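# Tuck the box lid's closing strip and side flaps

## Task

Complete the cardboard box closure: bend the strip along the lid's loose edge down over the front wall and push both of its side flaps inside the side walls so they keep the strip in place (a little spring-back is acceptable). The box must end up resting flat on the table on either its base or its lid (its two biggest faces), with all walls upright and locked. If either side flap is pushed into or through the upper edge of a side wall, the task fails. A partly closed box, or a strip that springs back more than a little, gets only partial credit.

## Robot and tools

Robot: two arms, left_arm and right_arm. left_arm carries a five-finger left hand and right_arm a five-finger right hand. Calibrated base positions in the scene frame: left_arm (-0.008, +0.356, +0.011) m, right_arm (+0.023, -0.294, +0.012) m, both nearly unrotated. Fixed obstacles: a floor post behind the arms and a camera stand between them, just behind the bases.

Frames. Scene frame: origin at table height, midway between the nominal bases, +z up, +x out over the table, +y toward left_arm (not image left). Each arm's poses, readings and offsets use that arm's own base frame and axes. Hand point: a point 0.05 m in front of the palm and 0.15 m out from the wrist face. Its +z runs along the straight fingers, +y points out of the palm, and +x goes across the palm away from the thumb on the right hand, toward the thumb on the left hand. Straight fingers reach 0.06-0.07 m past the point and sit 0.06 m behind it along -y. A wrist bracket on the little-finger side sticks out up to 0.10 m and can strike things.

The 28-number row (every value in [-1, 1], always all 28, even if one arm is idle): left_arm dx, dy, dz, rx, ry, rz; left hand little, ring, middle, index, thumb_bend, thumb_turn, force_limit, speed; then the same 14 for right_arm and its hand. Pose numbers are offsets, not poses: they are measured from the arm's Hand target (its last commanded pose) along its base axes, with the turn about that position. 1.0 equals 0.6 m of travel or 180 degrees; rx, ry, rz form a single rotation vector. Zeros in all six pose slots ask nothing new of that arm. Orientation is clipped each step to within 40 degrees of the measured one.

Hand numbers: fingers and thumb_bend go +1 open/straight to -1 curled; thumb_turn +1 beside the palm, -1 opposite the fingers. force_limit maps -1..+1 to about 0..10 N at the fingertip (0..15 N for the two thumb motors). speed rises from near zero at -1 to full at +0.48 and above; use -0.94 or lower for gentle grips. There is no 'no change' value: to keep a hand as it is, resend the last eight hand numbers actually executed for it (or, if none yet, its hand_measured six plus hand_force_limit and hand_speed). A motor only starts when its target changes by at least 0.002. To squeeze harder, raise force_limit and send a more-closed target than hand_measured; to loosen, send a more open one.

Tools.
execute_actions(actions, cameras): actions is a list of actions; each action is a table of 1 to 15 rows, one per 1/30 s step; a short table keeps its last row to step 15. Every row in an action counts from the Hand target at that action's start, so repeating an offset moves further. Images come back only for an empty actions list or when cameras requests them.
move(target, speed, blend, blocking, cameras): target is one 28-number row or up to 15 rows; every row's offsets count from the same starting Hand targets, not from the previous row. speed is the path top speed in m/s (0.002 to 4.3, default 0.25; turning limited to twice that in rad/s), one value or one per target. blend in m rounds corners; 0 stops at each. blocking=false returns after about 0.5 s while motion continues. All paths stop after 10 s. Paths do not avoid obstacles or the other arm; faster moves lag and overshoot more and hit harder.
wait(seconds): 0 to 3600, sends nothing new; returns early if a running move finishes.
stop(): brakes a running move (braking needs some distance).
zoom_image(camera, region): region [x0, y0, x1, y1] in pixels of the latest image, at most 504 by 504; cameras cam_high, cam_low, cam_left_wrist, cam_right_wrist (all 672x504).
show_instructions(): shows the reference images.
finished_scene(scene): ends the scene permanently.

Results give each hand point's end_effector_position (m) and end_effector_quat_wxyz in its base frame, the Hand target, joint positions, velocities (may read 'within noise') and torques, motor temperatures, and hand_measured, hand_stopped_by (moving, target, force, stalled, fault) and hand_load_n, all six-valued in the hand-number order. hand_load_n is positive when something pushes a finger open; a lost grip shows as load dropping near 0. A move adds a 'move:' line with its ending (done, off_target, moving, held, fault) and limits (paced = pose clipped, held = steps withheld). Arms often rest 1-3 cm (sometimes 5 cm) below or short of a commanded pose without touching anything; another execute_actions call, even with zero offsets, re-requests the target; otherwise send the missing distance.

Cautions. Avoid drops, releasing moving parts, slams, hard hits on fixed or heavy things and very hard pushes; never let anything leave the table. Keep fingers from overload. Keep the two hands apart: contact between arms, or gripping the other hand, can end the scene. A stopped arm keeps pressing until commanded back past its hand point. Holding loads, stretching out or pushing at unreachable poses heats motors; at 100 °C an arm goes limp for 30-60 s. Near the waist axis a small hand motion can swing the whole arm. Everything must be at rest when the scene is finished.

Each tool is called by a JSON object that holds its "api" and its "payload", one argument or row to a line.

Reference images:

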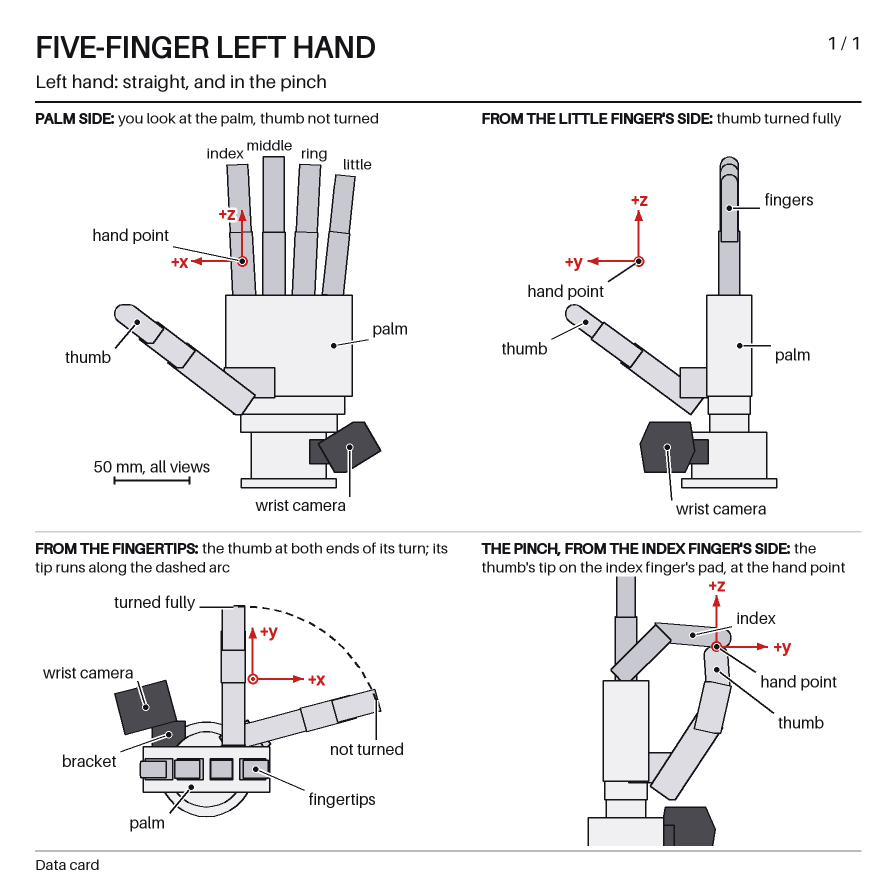

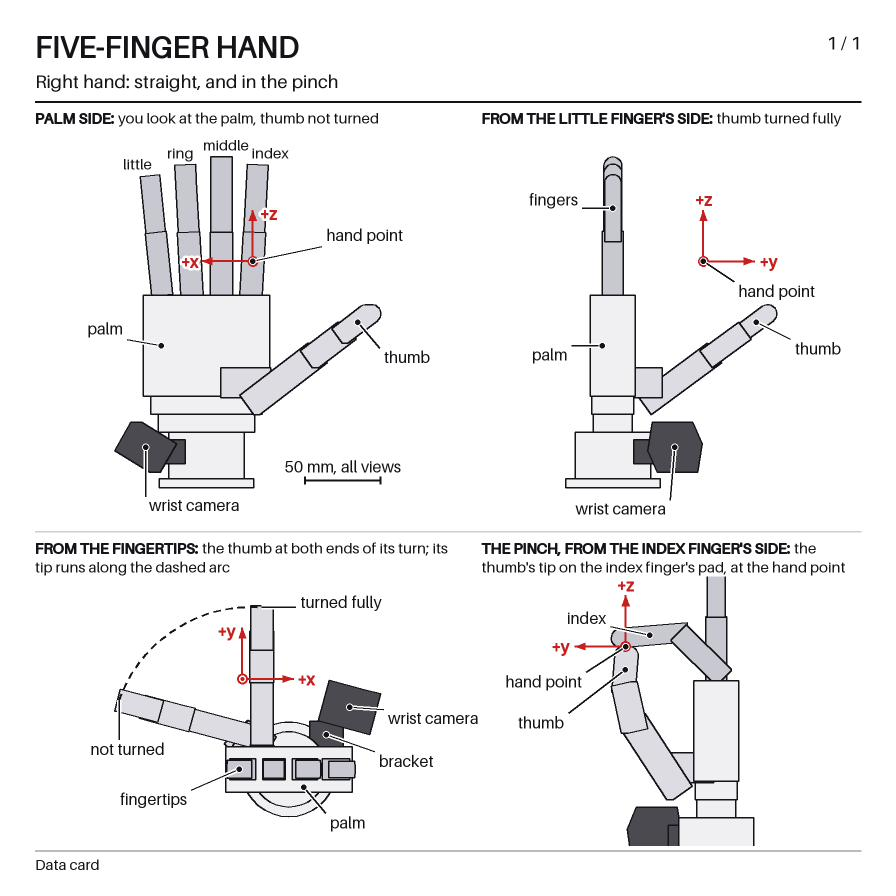

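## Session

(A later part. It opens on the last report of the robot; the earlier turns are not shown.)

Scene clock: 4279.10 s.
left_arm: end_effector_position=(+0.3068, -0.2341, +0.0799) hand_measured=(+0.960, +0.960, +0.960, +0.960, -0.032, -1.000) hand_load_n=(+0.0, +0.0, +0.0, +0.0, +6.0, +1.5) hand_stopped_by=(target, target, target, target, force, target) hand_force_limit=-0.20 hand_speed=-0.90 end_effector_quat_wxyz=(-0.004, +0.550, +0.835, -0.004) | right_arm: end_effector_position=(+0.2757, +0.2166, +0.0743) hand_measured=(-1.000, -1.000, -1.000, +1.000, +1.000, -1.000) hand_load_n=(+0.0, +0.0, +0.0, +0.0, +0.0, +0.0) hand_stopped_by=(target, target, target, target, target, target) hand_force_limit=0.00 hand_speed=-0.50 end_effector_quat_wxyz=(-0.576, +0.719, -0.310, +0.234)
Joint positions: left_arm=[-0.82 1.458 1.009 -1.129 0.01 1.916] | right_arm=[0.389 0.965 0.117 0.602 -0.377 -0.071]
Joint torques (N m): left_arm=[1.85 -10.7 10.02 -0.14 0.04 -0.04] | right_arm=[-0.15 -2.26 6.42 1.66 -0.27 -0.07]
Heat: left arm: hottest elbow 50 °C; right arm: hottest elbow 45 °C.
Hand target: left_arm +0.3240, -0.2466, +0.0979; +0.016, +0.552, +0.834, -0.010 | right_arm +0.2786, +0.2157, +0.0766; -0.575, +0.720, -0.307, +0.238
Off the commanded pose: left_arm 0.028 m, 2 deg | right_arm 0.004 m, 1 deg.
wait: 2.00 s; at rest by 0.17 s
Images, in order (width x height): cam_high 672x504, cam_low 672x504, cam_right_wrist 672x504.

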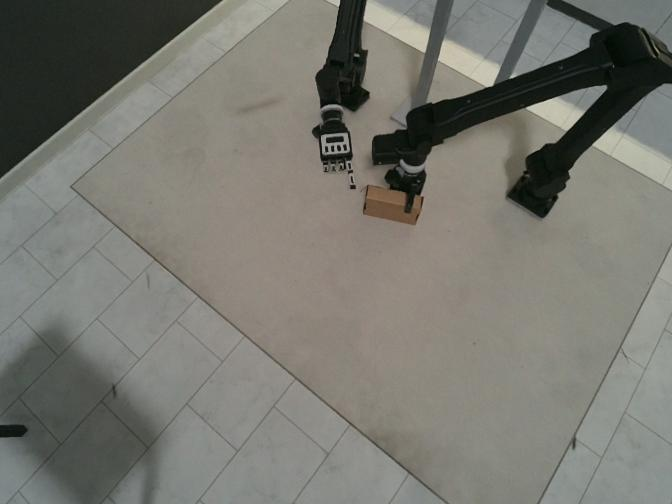

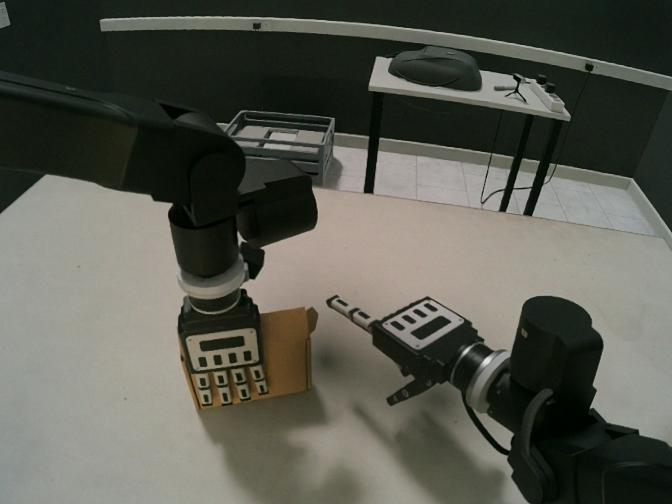

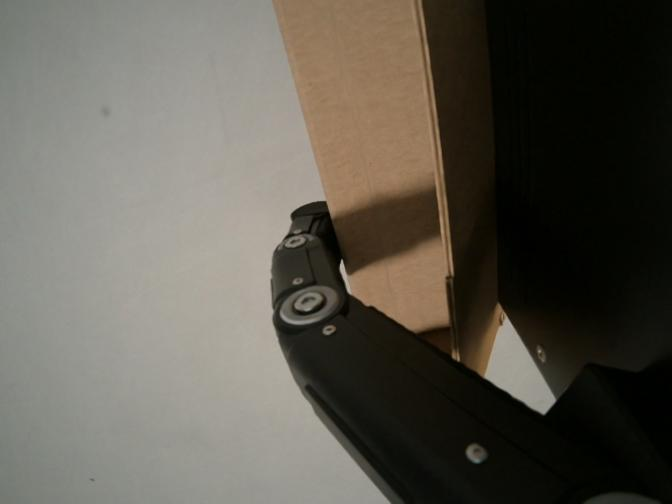

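{"api": "move", "payload": {
  "target": [
    [0,0,0, 0,0,0, 1,1,1,1,1,-1,-0.2,-0.3, 0,0,0,0,0,0, -1,-1,-1,1,1,-1,0,-0.5],
    [-0.014,-0.006,0, 0,0,0, 1,1,1,1,1,-1,-0.2,-0.5, 0,0,0,0,0,0, -1,-1,-1,1,1,-1,0,-0.5],
    [-0.009,-0.0185,0.0617, 0,0,0, 1,1,1,1,1,-1,-0.2,-0.5, 0,0,0,0,0,0, -1,-1,-1,1,1,-1,0,-0.5]
  ],
  "speed": 0.05,
  "cameras": ["cam_low","cam_high","cam_right_wrist"]
}}

{"api": "zoom_image", "payload": {
  "camera": "cam_high",
  "region": [340, 155, 430, 245]
}}

{"api": "zoom_image", "payload": {
  "camera": "cam_low",
  "region": [180, 260, 380, 420]
}}

{"api": "zoom_image", "payload": {
  "camera": "cam_right_wrist",
  "region": [250, 0, 600, 400]
}}

Scene clock: 4324.17 s.
left_arm: end_effector_position=(+0.3104, -0.2403, +0.1117) hand_measured=(+1.000, +1.000, +1.000, +1.000, +1.000, -1.000) hand_load_n=(+0.0, +0.0, +0.0, +0.0, -0.5, +0.5) hand_stopped_by=(target, target, target, target, target, target) hand_force_limit=-0.20 hand_speed=-0.50 end_effector_quat_wxyz=(-0.010, +0.552, +0.834, -0.003) | right_arm: end_effector_position=(+0.2757, +0.2166, +0.0743) hand_measured=(-1.000, -1.000, -1.000, +1.000, +1.000, -1.000) hand_load_n=(+0.0, +0.0, +0.0, +0.0, +0.0, +0.0) hand_stopped_by=(target, target, target, target, target, target) hand_force_limit=0.00 hand_speed=-0.50 end_effector_quat_wxyz=(-0.576, +0.719, -0.310, +0.234)
Joint positions: left_arm=[-0.824 1.449 1.089 -1.23 0.01 1.916] | right_arm=[0.389 0.965 0.117 0.602 -0.377 -0.071]
Joint torques (N m): left_arm=[-0.15 -12.04 10.19 -0.14 0.06 -0.35] | right_arm=[-0.09 -2.26 6.42 1.66 -0.27 -0.07]
Heat: left arm: hottest elbow 51 °C; right arm: hottest elbow 45 °C.
Hand target: left_arm +0.3186, -0.2577, +0.1349; +0.016, +0.552, +0.834, -0.010 | right_arm +0.2786, +0.2157, +0.0766; -0.575, +0.720, -0.307, +0.238
Off the commanded pose: left_arm 0.030 m, 3 deg | right_arm 0.004 m, 1 deg.
move: off_target (left_arm); target 2's new numbers were sent with left_arm's hand 0.026 m and 2 deg from that target
Images, in order (width x height): cam_high 672x504, cam_low 672x504, cam_right_wrist 672x504.

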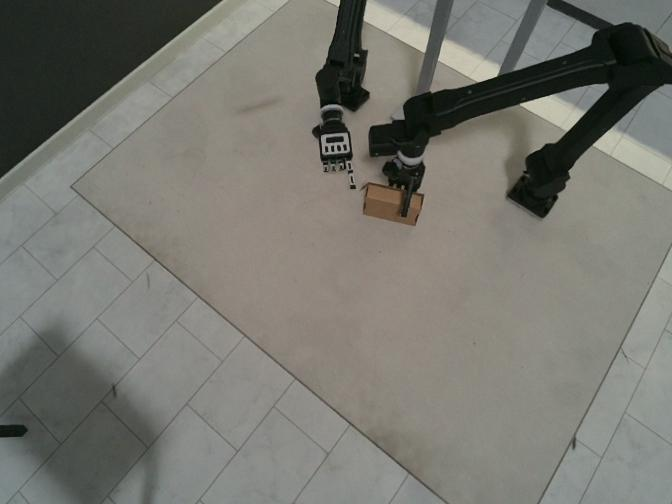

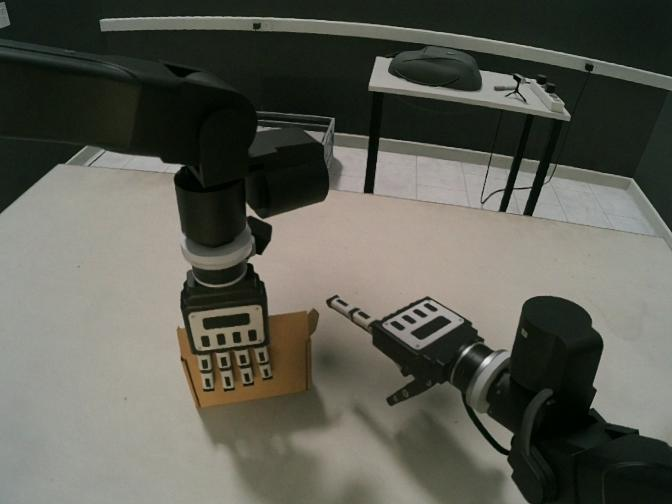

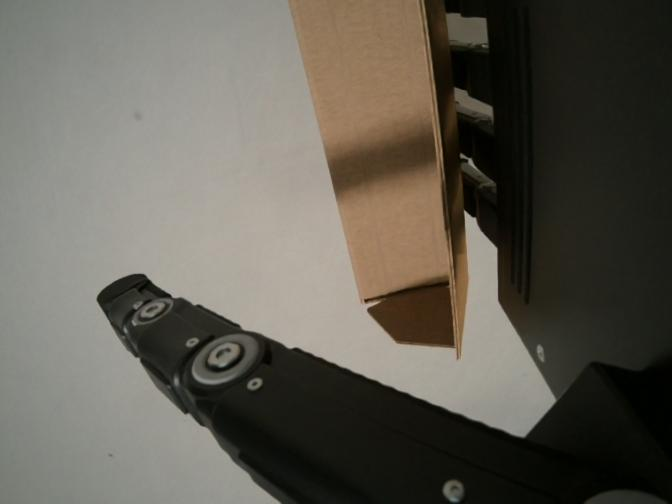

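Scaled by 5.600 from the camera's image (finer frame: 960x720).

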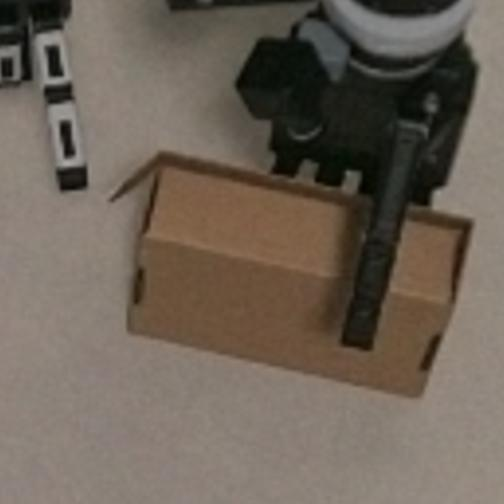

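Scaled by 2.520 from the camera's image (finer frame: 960x720).

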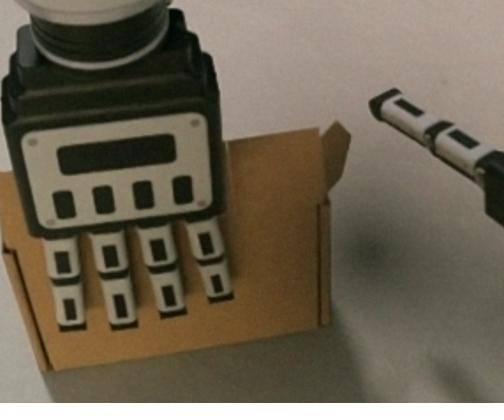

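Scaled by 1.260 from the camera's image (finer frame: 960x720).

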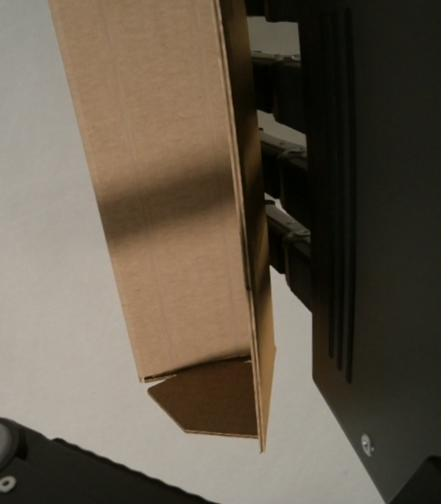

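{"api": "move", "payload": {
  "target": [0.0185,0.0076,0, 0,0,0, 1,1,1,1,1,-1,-0.2,-0.5, 0,0,0,0,0,0, -1,-1,-1,1,1,-1,0,-0.5],
  "speed": 0.03
}}

{"api": "move", "payload": {
  "target": [0,0,0, 0,0,0, 1,1,1,1,-0.3,-1,-0.3,-0.6, 0,0,0,0,0,0, -1,-1,-1,1,1,-1,0,-0.5],
  "speed": 0.03,
  "cameras": ["cam_low","cam_high","cam_right_wrist"]
}}

{"api": "zoom_image", "payload": {
  "camera": "cam_high",
  "region": [340, 155, 430, 245]
}}

{"api": "zoom_image", "payload": {
  "camera": "cam_right_wrist",
  "region": [250, 0, 600, 400]
}}

Scene clock: 4339.23 s.
left_arm: end_effector_position=(+0.3134, -0.2423, +0.1150) hand_measured=(+1.000, +1.000, +1.000, +1.000, +1.000, -1.000) hand_load_n=(+0.0, +0.0, +0.0, +0.0, +0.0, +0.0) hand_stopped_by=(target, target, target, target, target, target) hand_force_limit=-0.20 hand_speed=-0.50 end_effector_quat_wxyz=(-0.006, +0.551, +0.834, -0.004) | right_arm: end_effector_position=(+0.2757, +0.2166, +0.0743) hand_measured=(-1.000, -1.000, -1.000, +1.000, +1.000, -1.000) hand_load_n=(+0.0, +0.0, +0.0, +0.0, +0.0, +0.0) hand_stopped_by=(target, target, target, target, target, target) hand_force_limit=0.00 hand_speed=-0.50 end_effector_quat_wxyz=(-0.576, +0.719, -0.310, +0.234)
Joint positions: left_arm=[-0.822 1.449 1.099 -1.23 0.01 1.916] | right_arm=[0.389 0.965 0.117 0.602 -0.377 -0.071]
Joint torques (N m): left_arm=[1.9 -11.16 10.37 -0.18 0.03 -0.06] | right_arm=[-0.15 -2.2 6.42 1.68 -0.27 -0.07]
Heat: left arm: hottest elbow 53 °C; right arm: hottest elbow 45 °C.
Hand target: left_arm +0.3297, -0.2530, +0.1349; +0.016, +0.552, +0.834, -0.010 | right_arm +0.2786, +0.2157, +0.0766; -0.575, +0.720, -0.307, +0.238
Off the commanded pose: left_arm 0.028 m, 3 deg | right_arm 0.004 m, 1 deg.
move: off_target (left_arm)

Scene clock: 4341.80 s.
left_arm: end_effector_position=(+0.3134, -0.2423, +0.1150) hand_measured=(+1.000, +1.000, +1.000, +1.000, -0.300, -1.000) hand_load_n=(+0.0, +0.0, +0.0, +0.0, +0.0, +0.0) hand_stopped_by=(target, target, target, target, target, target) hand_force_limit=-0.30 hand_speed=-0.60 end_effector_quat_wxyz=(-0.006, +0.551, +0.834, -0.004) | right_arm: end_effector_position=(+0.2757, +0.2166, +0.0743) hand_measured=(-1.000, -1.000, -1.000, +1.000, +1.000, -1.000) hand_load_n=(+0.0, +0.0, +0.0, +0.0, +0.0, -0.5) hand_stopped_by=(target, target, target, target, target, target) hand_force_limit=0.00 hand_speed=-0.50 end_effector_quat_wxyz=(-0.576, +0.719, -0.310, +0.234)
Joint positions: left_arm=[-0.822 1.449 1.099 -1.23 0.01 1.916] | right_arm=[0.389 0.965 0.117 0.602 -0.377 -0.071]
Joint torques (N m): left_arm=[1.9 -11.16 10.36 -0.18 0.04 -0.05] | right_arm=[-0.15 -2.2 6.42 1.68 -0.27 -0.07]
Heat: left arm: hottest elbow 53 °C; right arm: hottest elbow 45 °C.
Hand target: left_arm +0.3297, -0.2530, +0.1349; +0.016, +0.552, +0.834, -0.010 | right_arm +0.2786, +0.2157, +0.0766; -0.575, +0.720, -0.307, +0.238
Off the commanded pose: left_arm 0.028 m, 3 deg | right_arm 0.004 m, 1 deg.
move: done
Images, in order (width x height): cam_high 672x504, cam_low 672x504, cam_right_wrist 672x504.

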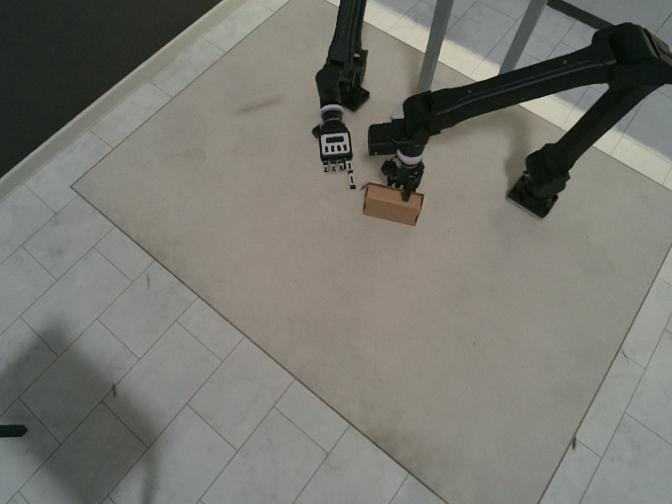

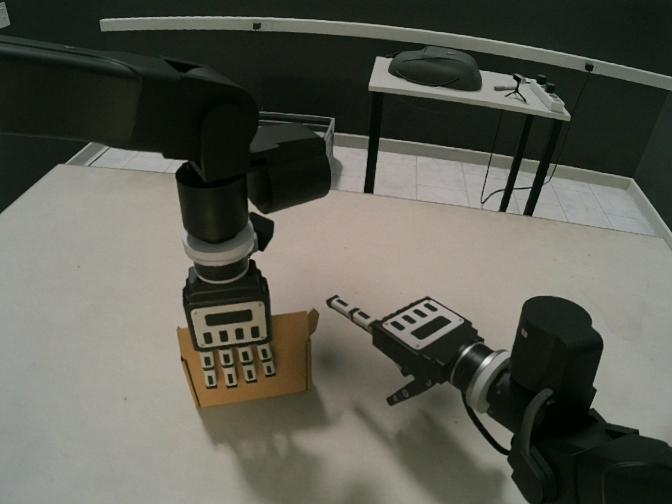

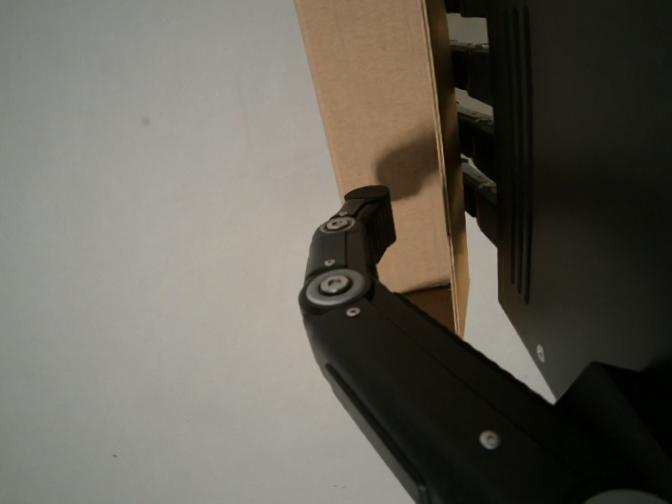

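Scaled by 5.600 from the camera's image (finer frame: 960x720).

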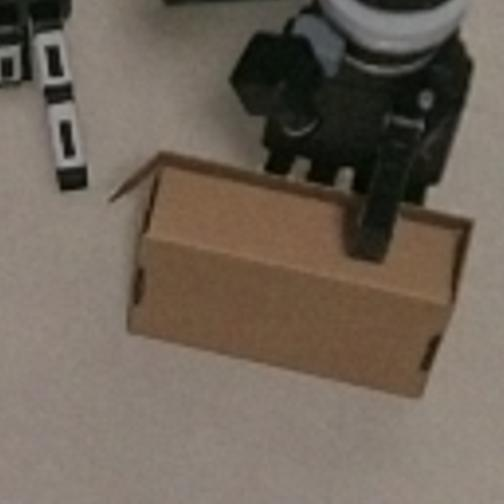

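Scaled by 1.260 from the camera's image (finer frame: 960x720).

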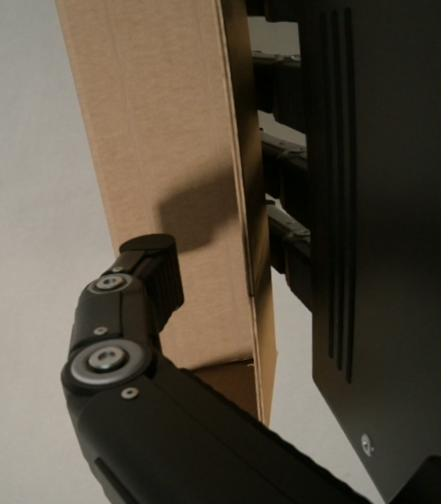

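{"api": "move", "payload": {
  "target": [0.0123,0.005,0, 0,0,0, 1,1,1,1,-0.3,-1,-0.3,-0.6, 0,0,0,0,0,0, -1,-1,-1,1,1,-1,0,-0.5],
  "speed": 0.03,
  "cameras": ["cam_low","cam_high","cam_right_wrist"]
}}

{"api": "zoom_image", "payload": {
  "camera": "cam_right_wrist",
  "region": [250, 0, 600, 400]
}}

{"api": "zoom_image", "payload": {
  "camera": "cam_low",
  "region": [180, 260, 380, 420]
}}

Scene clock: 4348.93 s.
left_arm: end_effector_position=(+0.3208, -0.2388, +0.1177) hand_measured=(+1.000, +1.000, +1.000, +1.000, -0.300, -1.000) hand_load_n=(+0.0, +0.0, +0.0, +0.0, +0.0, +0.0) hand_stopped_by=(target, target, target, target, target, target) hand_force_limit=-0.30 hand_speed=-0.60 end_effector_quat_wxyz=(-0.003, +0.550, +0.835, -0.004) | right_arm: end_effector_position=(+0.2757, +0.2166, +0.0743) hand_measured=(-1.000, -1.000, -1.000, +1.000, +1.000, -1.000) hand_load_n=(+0.5, +0.0, +0.0, +0.0, +0.0, +0.0) hand_stopped_by=(target, target, target, target, target, target) hand_force_limit=0.00 hand_speed=-0.50 end_effector_quat_wxyz=(-0.576, +0.719, -0.310, +0.234)
Joint positions: left_arm=[-0.803 1.449 1.107 -1.232 0.01 1.933] | right_arm=[0.389 0.965 0.117 0.602 -0.377 -0.071]
Joint torques (N m): left_arm=[1.79 -10.52 10.43 -0.13 0.06 -0.03] | right_arm=[-0.15 -2.2 6.42 1.69 -0.27 -0.07]
Heat: left arm: hottest elbow 52 °C; right arm: hottest elbow 45 °C.
Hand target: left_arm +0.3370, -0.2501, +0.1348; +0.016, +0.552, +0.834, -0.010 | right_arm +0.2786, +0.2157, +0.0766; -0.575, +0.720, -0.307, +0.238
Off the commanded pose: left_arm 0.026 m, 2 deg | right_arm 0.004 m, 1 deg.
move: off_target (left_arm)
Images, in order (width x height): cam_high 672x504, cam_low 672x504, cam_right_wrist 672x504.

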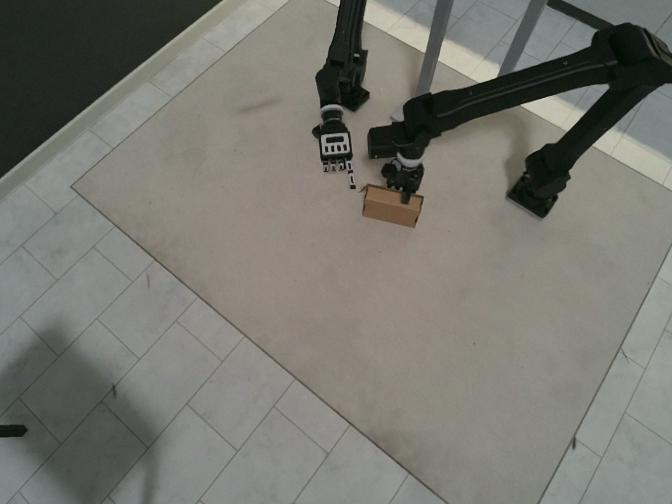

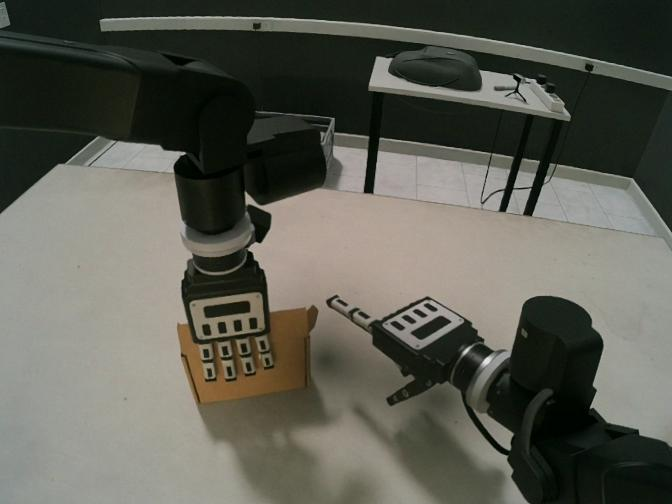

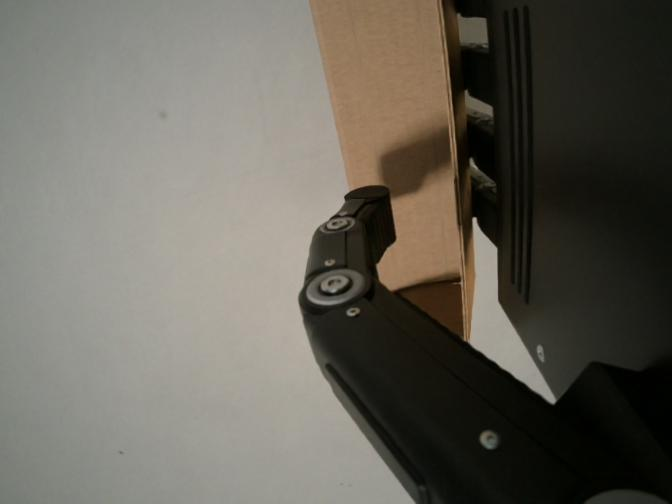

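Scaled by 1.260 from the camera's image (finer frame: 960x720).

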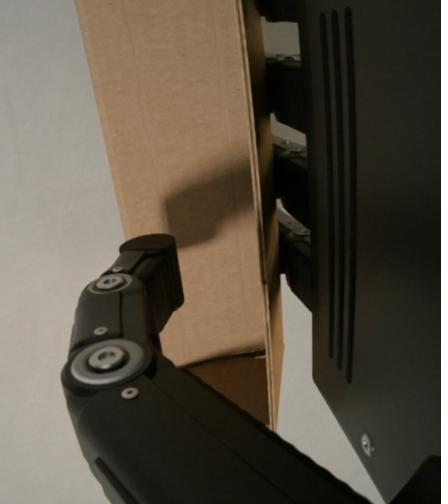

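Scaled by 2.520 from the camera's image (finer frame: 960x720).

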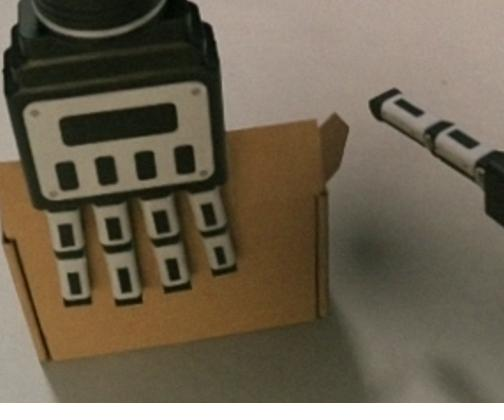

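{"api": "move", "payload": {
  "target": [0,0,0, 0,0,0, 1,1,1,1,-0.95,-1,-0.35,-0.8, 0,0,0,0,0,0, -1,-1,-1,1,1,-1,0,-0.5],
  "speed": 0.03
}}

{"api": "wait", "payload": {
  "seconds": 2,
  "cameras": ["cam_low","cam_high","cam_right_wrist"]
}}

{"api": "zoom_image", "payload": {
  "camera": "cam_right_wrist",
  "region": [250, 0, 600, 400]
}}

{"api": "zoom_image", "payload": {
  "camera": "cam_low",
  "region": [180, 260, 380, 420]
}}

{"api": "zoom_image", "payload": {
  "camera": "cam_high",
  "region": [340, 155, 430, 245]
}}

Scene clock: 4357.07 s.
left_arm: end_effector_position=(+0.3208, -0.2388, +0.1177) hand_measured=(+1.000, +1.000, +1.000, +1.000, -0.898, -1.000) hand_load_n=(+0.0, +0.0, +0.0, +0.0, +5.0, +0.0) hand_stopped_by=(target, target, target, target, force, target) hand_force_limit=-0.35 hand_speed=-0.80 end_effector_quat_wxyz=(-0.003, +0.550, +0.835, -0.004) | right_arm: end_effector_position=(+0.2757, +0.2166, +0.0743) hand_measured=(-1.000, -1.000, -1.000, +1.000, +1.000, -1.000) hand_load_n=(+0.0, +0.0, +0.0, +0.0, +0.0, +0.0) hand_stopped_by=(target, target, target, target, target, target) hand_force_limit=0.00 hand_speed=-0.50 end_effector_quat_wxyz=(-0.576, +0.719, -0.310, +0.234)
Joint positions: left_arm=[-0.803 1.449 1.107 -1.232 0.01 1.934] | right_arm=[0.389 0.965 0.117 0.602 -0.377 -0.071]
Joint torques (N m): left_arm=[1.79 -10.58 10.43 -0.14 0.07 -0.04] | right_arm=[-0.15 -2.26 6.41 1.66 -0.27 -0.07]
Heat: left arm: hottest elbow 53 °C; right arm: hottest elbow 45 °C.
Hand target: left_arm +0.3370, -0.2501, +0.1348; +0.016, +0.552, +0.834, -0.010 | right_arm +0.2786, +0.2157, +0.0766; -0.575, +0.720, -0.307, +0.238
Off the commanded pose: left_arm 0.026 m, 2 deg | right_arm 0.004 m, 1 deg.
move: done

Scene clock: 4359.07 s.
left_arm: end_effector_position=(+0.3208, -0.2388, +0.1177) hand_measured=(+1.000, +1.000, +1.000, +1.000, -0.898, -1.000) hand_load_n=(+0.0, +0.0, +0.0, +0.0, +5.0, +0.5) hand_stopped_by=(target, target, target, target, force, target) hand_force_limit=-0.35 hand_speed=-0.80 end_effector_quat_wxyz=(-0.003, +0.550, +0.835, -0.004) | right_arm: end_effector_position=(+0.2757, +0.2166, +0.0743) hand_measured=(-1.000, -1.000, -1.000, +1.000, +1.000, -1.000) hand_load_n=(+0.0, +0.0, +0.0, +0.0, +0.5, +0.0) hand_stopped_by=(target, target, target, target, target, target) hand_force_limit=0.00 hand_speed=-0.50 end_effector_quat_wxyz=(-0.576, +0.719, -0.310, +0.234)
Joint positions: left_arm=[-0.803 1.449 1.107 -1.232 0.01 1.934] | right_arm=[0.389 0.965 0.117 0.602 -0.377 -0.071]
Joint torques (N m): left_arm=[1.79 -10.52 10.43 -0.13 0.07 -0.04] | right_arm=[-0.15 -2.26 6.43 1.68 -0.27 -0.07]
Heat: left arm: hottest elbow 54 °C; right arm: hottest elbow 45 °C.
Hand target: left_arm +0.3370, -0.2501, +0.1348; +0.016, +0.552, +0.834, -0.010 | right_arm +0.2786, +0.2157, +0.0766; -0.575, +0.720, -0.307, +0.238
Off the commanded pose: left_arm 0.026 m, 2 deg | right_arm 0.004 m, 1 deg.
wait: 2.00 s; at rest by 0.17 s
Images, in order (width x height): cam_high 672x504, cam_low 672x504, cam_right_wrist 672x504.

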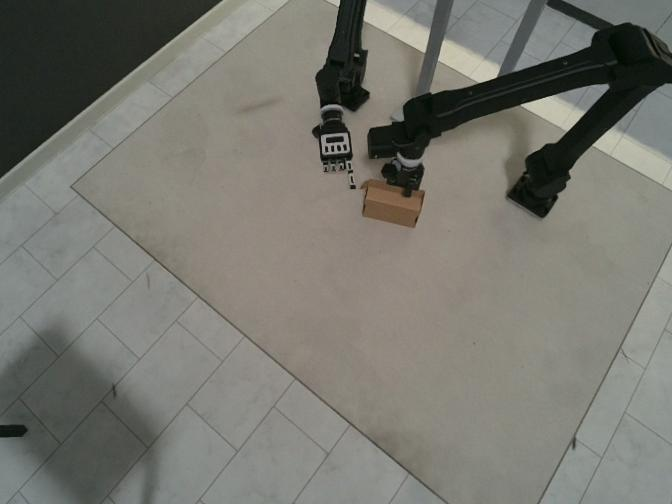

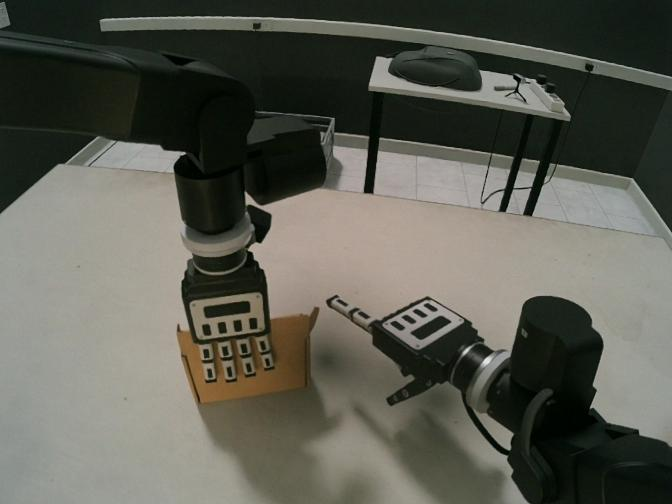

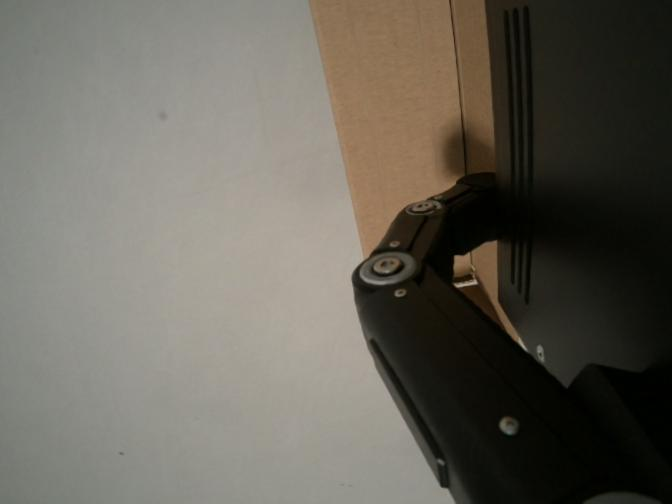

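Scaled by 1.260 from the camera's image (finer frame: 960x720).

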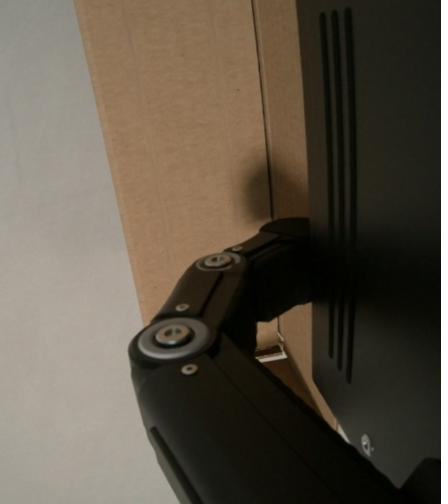

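Scaled by 2.520 from the camera's image (finer frame: 960x720).

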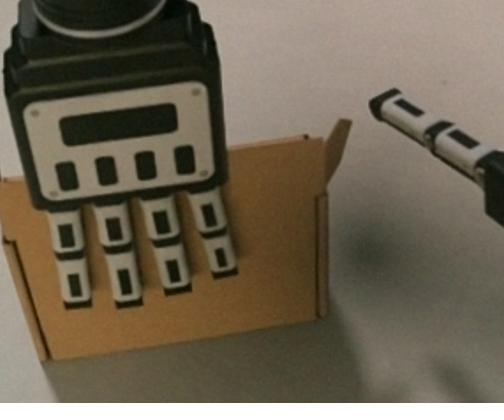

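Scaled by 5.600 from the camera's image (finer frame: 960x720).

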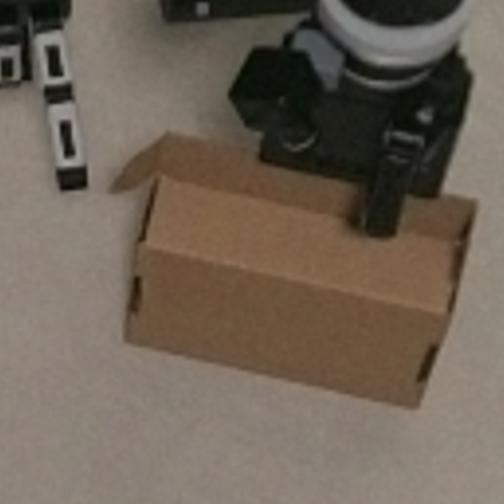

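{"api": "move", "payload": {
  "target": [0,0,0, 0,0,0, 1,1,1,1,-0.95,-1,-0.35,-0.8, 0,0.0672,-0.0043,0,0,0, -1,-1,-1,1,1,-1,0,-0.5],
  "speed": 0.05,
  "cameras": ["cam_low","cam_high"]
}}

{"api": "zoom_image", "payload": {
  "camera": "cam_low",
  "region": [180, 260, 380, 420]
}}

{"api": "zoom_image", "payload": {
  "camera": "cam_high",
  "region": [340, 155, 430, 245]
}}

Scene clock: 4375.63 s.
left_arm: end_effector_position=(+0.3206, -0.2386, +0.1177) hand_measured=(+1.000, +1.000, +1.000, +1.000, -0.898, -1.000) hand_load_n=(+0.0, +0.0, +0.0, +0.0, +4.5, +0.0) hand_stopped_by=(target, target, target, target, force, target) hand_force_limit=-0.35 hand_speed=-0.80 end_effector_quat_wxyz=(-0.003, +0.550, +0.835, -0.004) | right_arm: end_effector_position=(+0.2676, +0.2447, +0.0576) hand_measured=(-1.000, -1.000, -1.000, +1.000, +1.000, -1.000) hand_load_n=(+0.0, +0.0, +0.0, -0.5, +0.0, +0.0) hand_stopped_by=(target, target, target, target, target, target) hand_force_limit=0.00 hand_speed=-0.50 end_effector_quat_wxyz=(-0.558, +0.732, -0.312, +0.233)
Joint positions: left_arm=[-0.803 1.449 1.107 -1.233 0.01 1.934] | right_arm=[0.556 1.063 0.131 0.654 -0.208 -0.052]
Joint torques (N m): left_arm=[1.73 -10.52 10.43 -0.1 0.07 -0.04] | right_arm=[0.91 -1.9 7.53 3.19 -0.04 0.18]
Motor temperatures (°C): left_arm=[30 38 55 29 32 33] | right_arm=[32 33 45 33 31 32]
Heat: left arm: hottest elbow 55 °C; right arm: hottest elbow 45 °C.
Hand target: left_arm +0.3370, -0.2502, +0.1348; +0.016, +0.552, +0.834, -0.010 | right_arm +0.2788, +0.2560, +0.0741; -0.575, +0.720, -0.307, +0.238
Off the commanded pose: left_arm 0.026 m, 2 deg | right_arm 0.023 m, 3 deg.
move: off_target (right_arm)
Images, in order (width x height): cam_high 672x504, cam_low 672x504.

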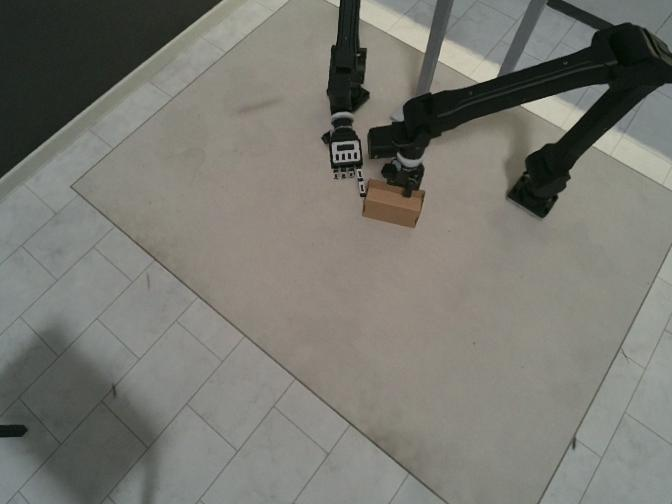

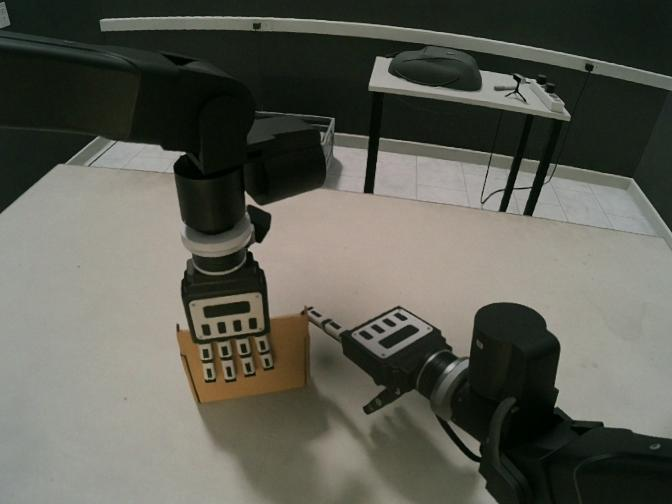

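Scaled by 2.520 from the camera's image (finer frame: 960x720).

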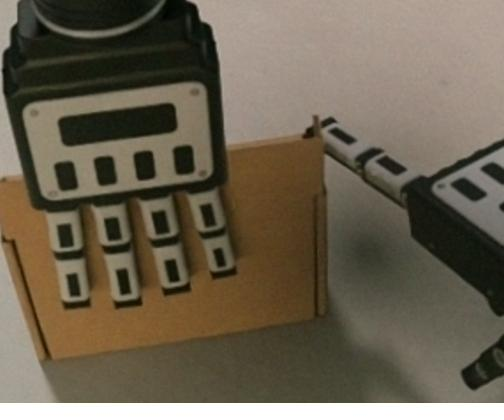

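Scaled by 5.600 from the camera's image (finer frame: 960x720).

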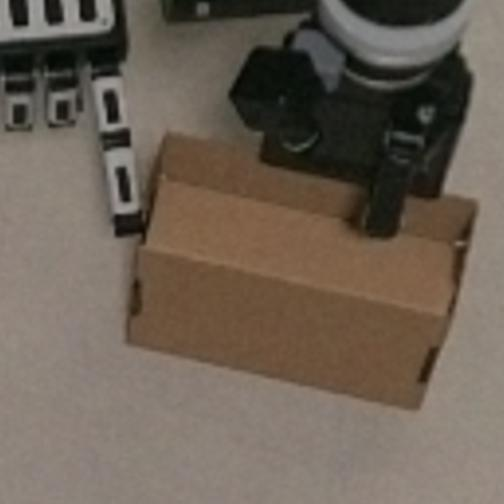

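{"api": "move", "payload": {
  "target": [
    [0,0,0, 0,0,0, 1,1,1,1,-0.95,-1,-0.35,-0.8, 0,0,0.015,0,0,0, -1,-1,-1,1,1,-1,0,-0.5],
    [0,0,0, 0,0,0, 1,1,1,1,-0.95,-1,-0.35,-0.8, -0.011,0.047,0.018,0,0,0, -1,-1,-1,1,1,-1,0,-0.5]
  ],
  "speed": 0.04,
  "cameras": ["cam_low","cam_high","cam_right_wrist"]
}}

{"api": "zoom_image", "payload": {
  "camera": "cam_low",
  "region": [180, 260, 380, 420]
}}

{"api": "zoom_image", "payload": {
  "camera": "cam_high",
  "region": [340, 155, 430, 245]
}}

{"api": "zoom_image", "payload": {
  "camera": "cam_right_wrist",
  "region": [250, 0, 600, 400]
}}

Scene clock: 4388.43 s.
left_arm: end_effector_position=(+0.3198, -0.2354, +0.1178) hand_measured=(+1.000, +1.000, +1.000, +1.000, -0.898, -1.000) hand_load_n=(+0.0, +0.0, +0.0, +0.0, +5.0, +0.0) hand_stopped_by=(target, target, target, target, force, target) hand_force_limit=-0.35 hand_speed=-0.80 end_effector_quat_wxyz=(-0.008, +0.549, +0.836, -0.003) | right_arm: end_effector_position=(+0.2676, +0.2690, +0.0720) hand_measured=(-1.000, -1.000, -1.000, +1.000, +1.000, -1.000) hand_load_n=(+0.0, +0.0, +0.0, +0.0, +0.0, +0.0) hand_stopped_by=(target, target, target, target, target, target) hand_force_limit=0.00 hand_speed=-0.50 end_effector_quat_wxyz=(-0.561, +0.726, -0.314, +0.244)
Joint positions: left_arm=[-0.799 1.449 1.107 -1.242 0.01 1.934] | right_arm=[0.672 1.052 0.168 0.629 -0.078 -0.023]
Joint torques (N m): left_arm=[1.44 -10.52 10.43 0.2 0.07 -0.04] | right_arm=[1.73 -1.9 7.98 2.47 -0.29 0.16]
Motor temperatures (°C): left_arm=[30 38 55 29 32 33] | right_arm=[32 33 46 33 31 32]
Heat: left arm: hottest elbow 55 °C; right arm: hottest elbow 46 °C.
Hand target: left_arm +0.3371, -0.2501, +0.1348; +0.016, +0.552, +0.834, -0.010 | right_arm +0.2721, +0.2842, +0.0848; -0.575, +0.720, -0.307, +0.238
Off the commanded pose: left_arm 0.028 m, 3 deg | right_arm 0.020 m, 2 deg.
move: off_target (right_arm)
Images, in order (width x height): cam_high 672x504, cam_low 672x504, cam_right_wrist 672x504.

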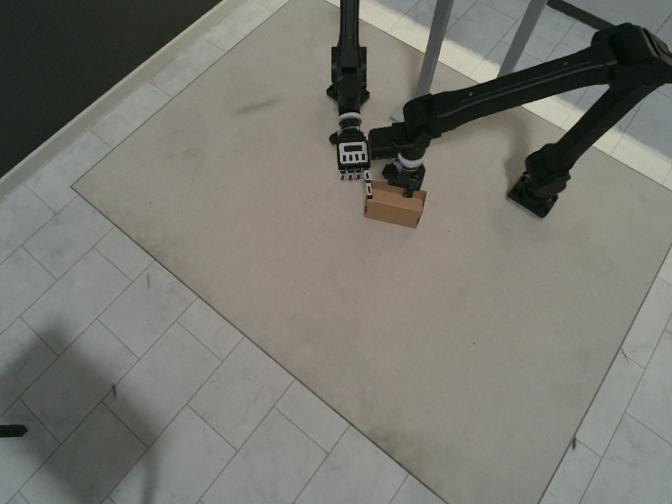

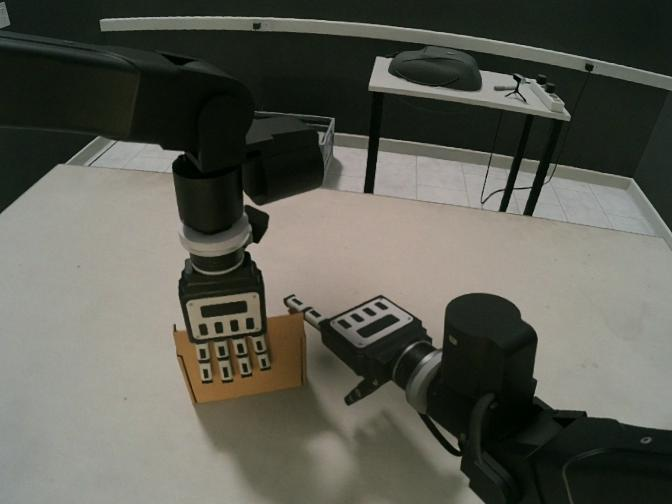

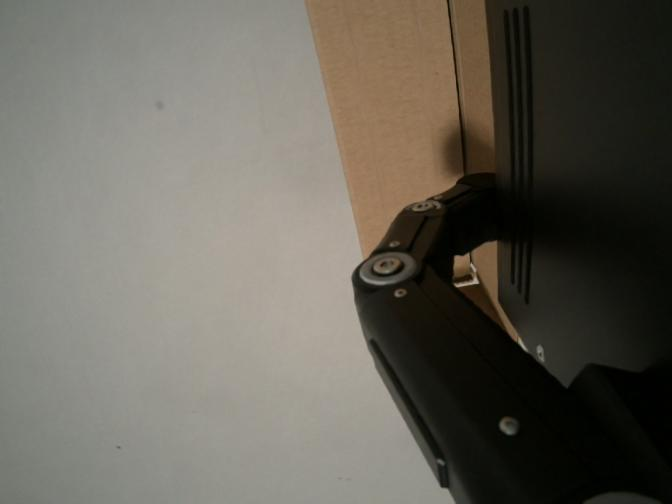

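Scaled by 2.520 from the camera's image (finer frame: 960x720).

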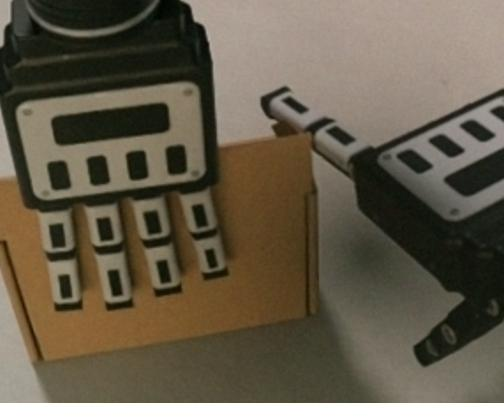

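Scaled by 5.600 from the camera's image (finer frame: 960x720).

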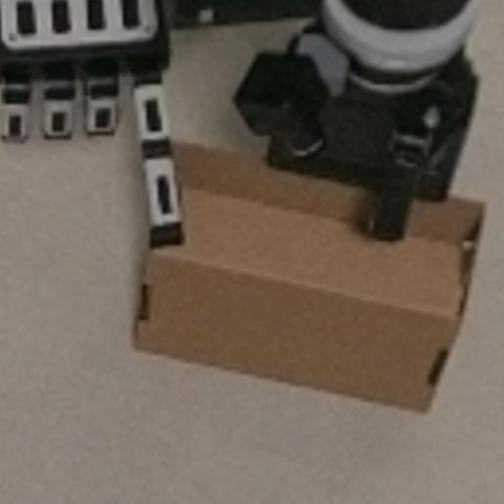

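Scaled by 1.260 from the camera's image (finer frame: 960x720).

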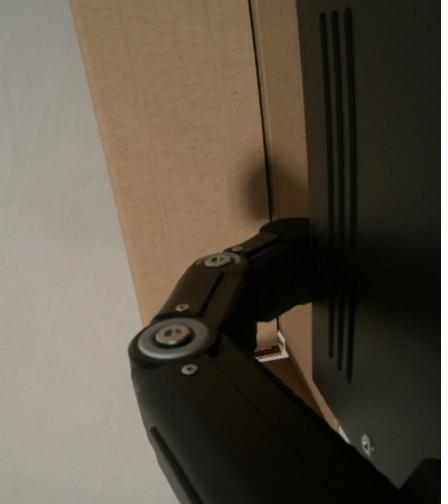

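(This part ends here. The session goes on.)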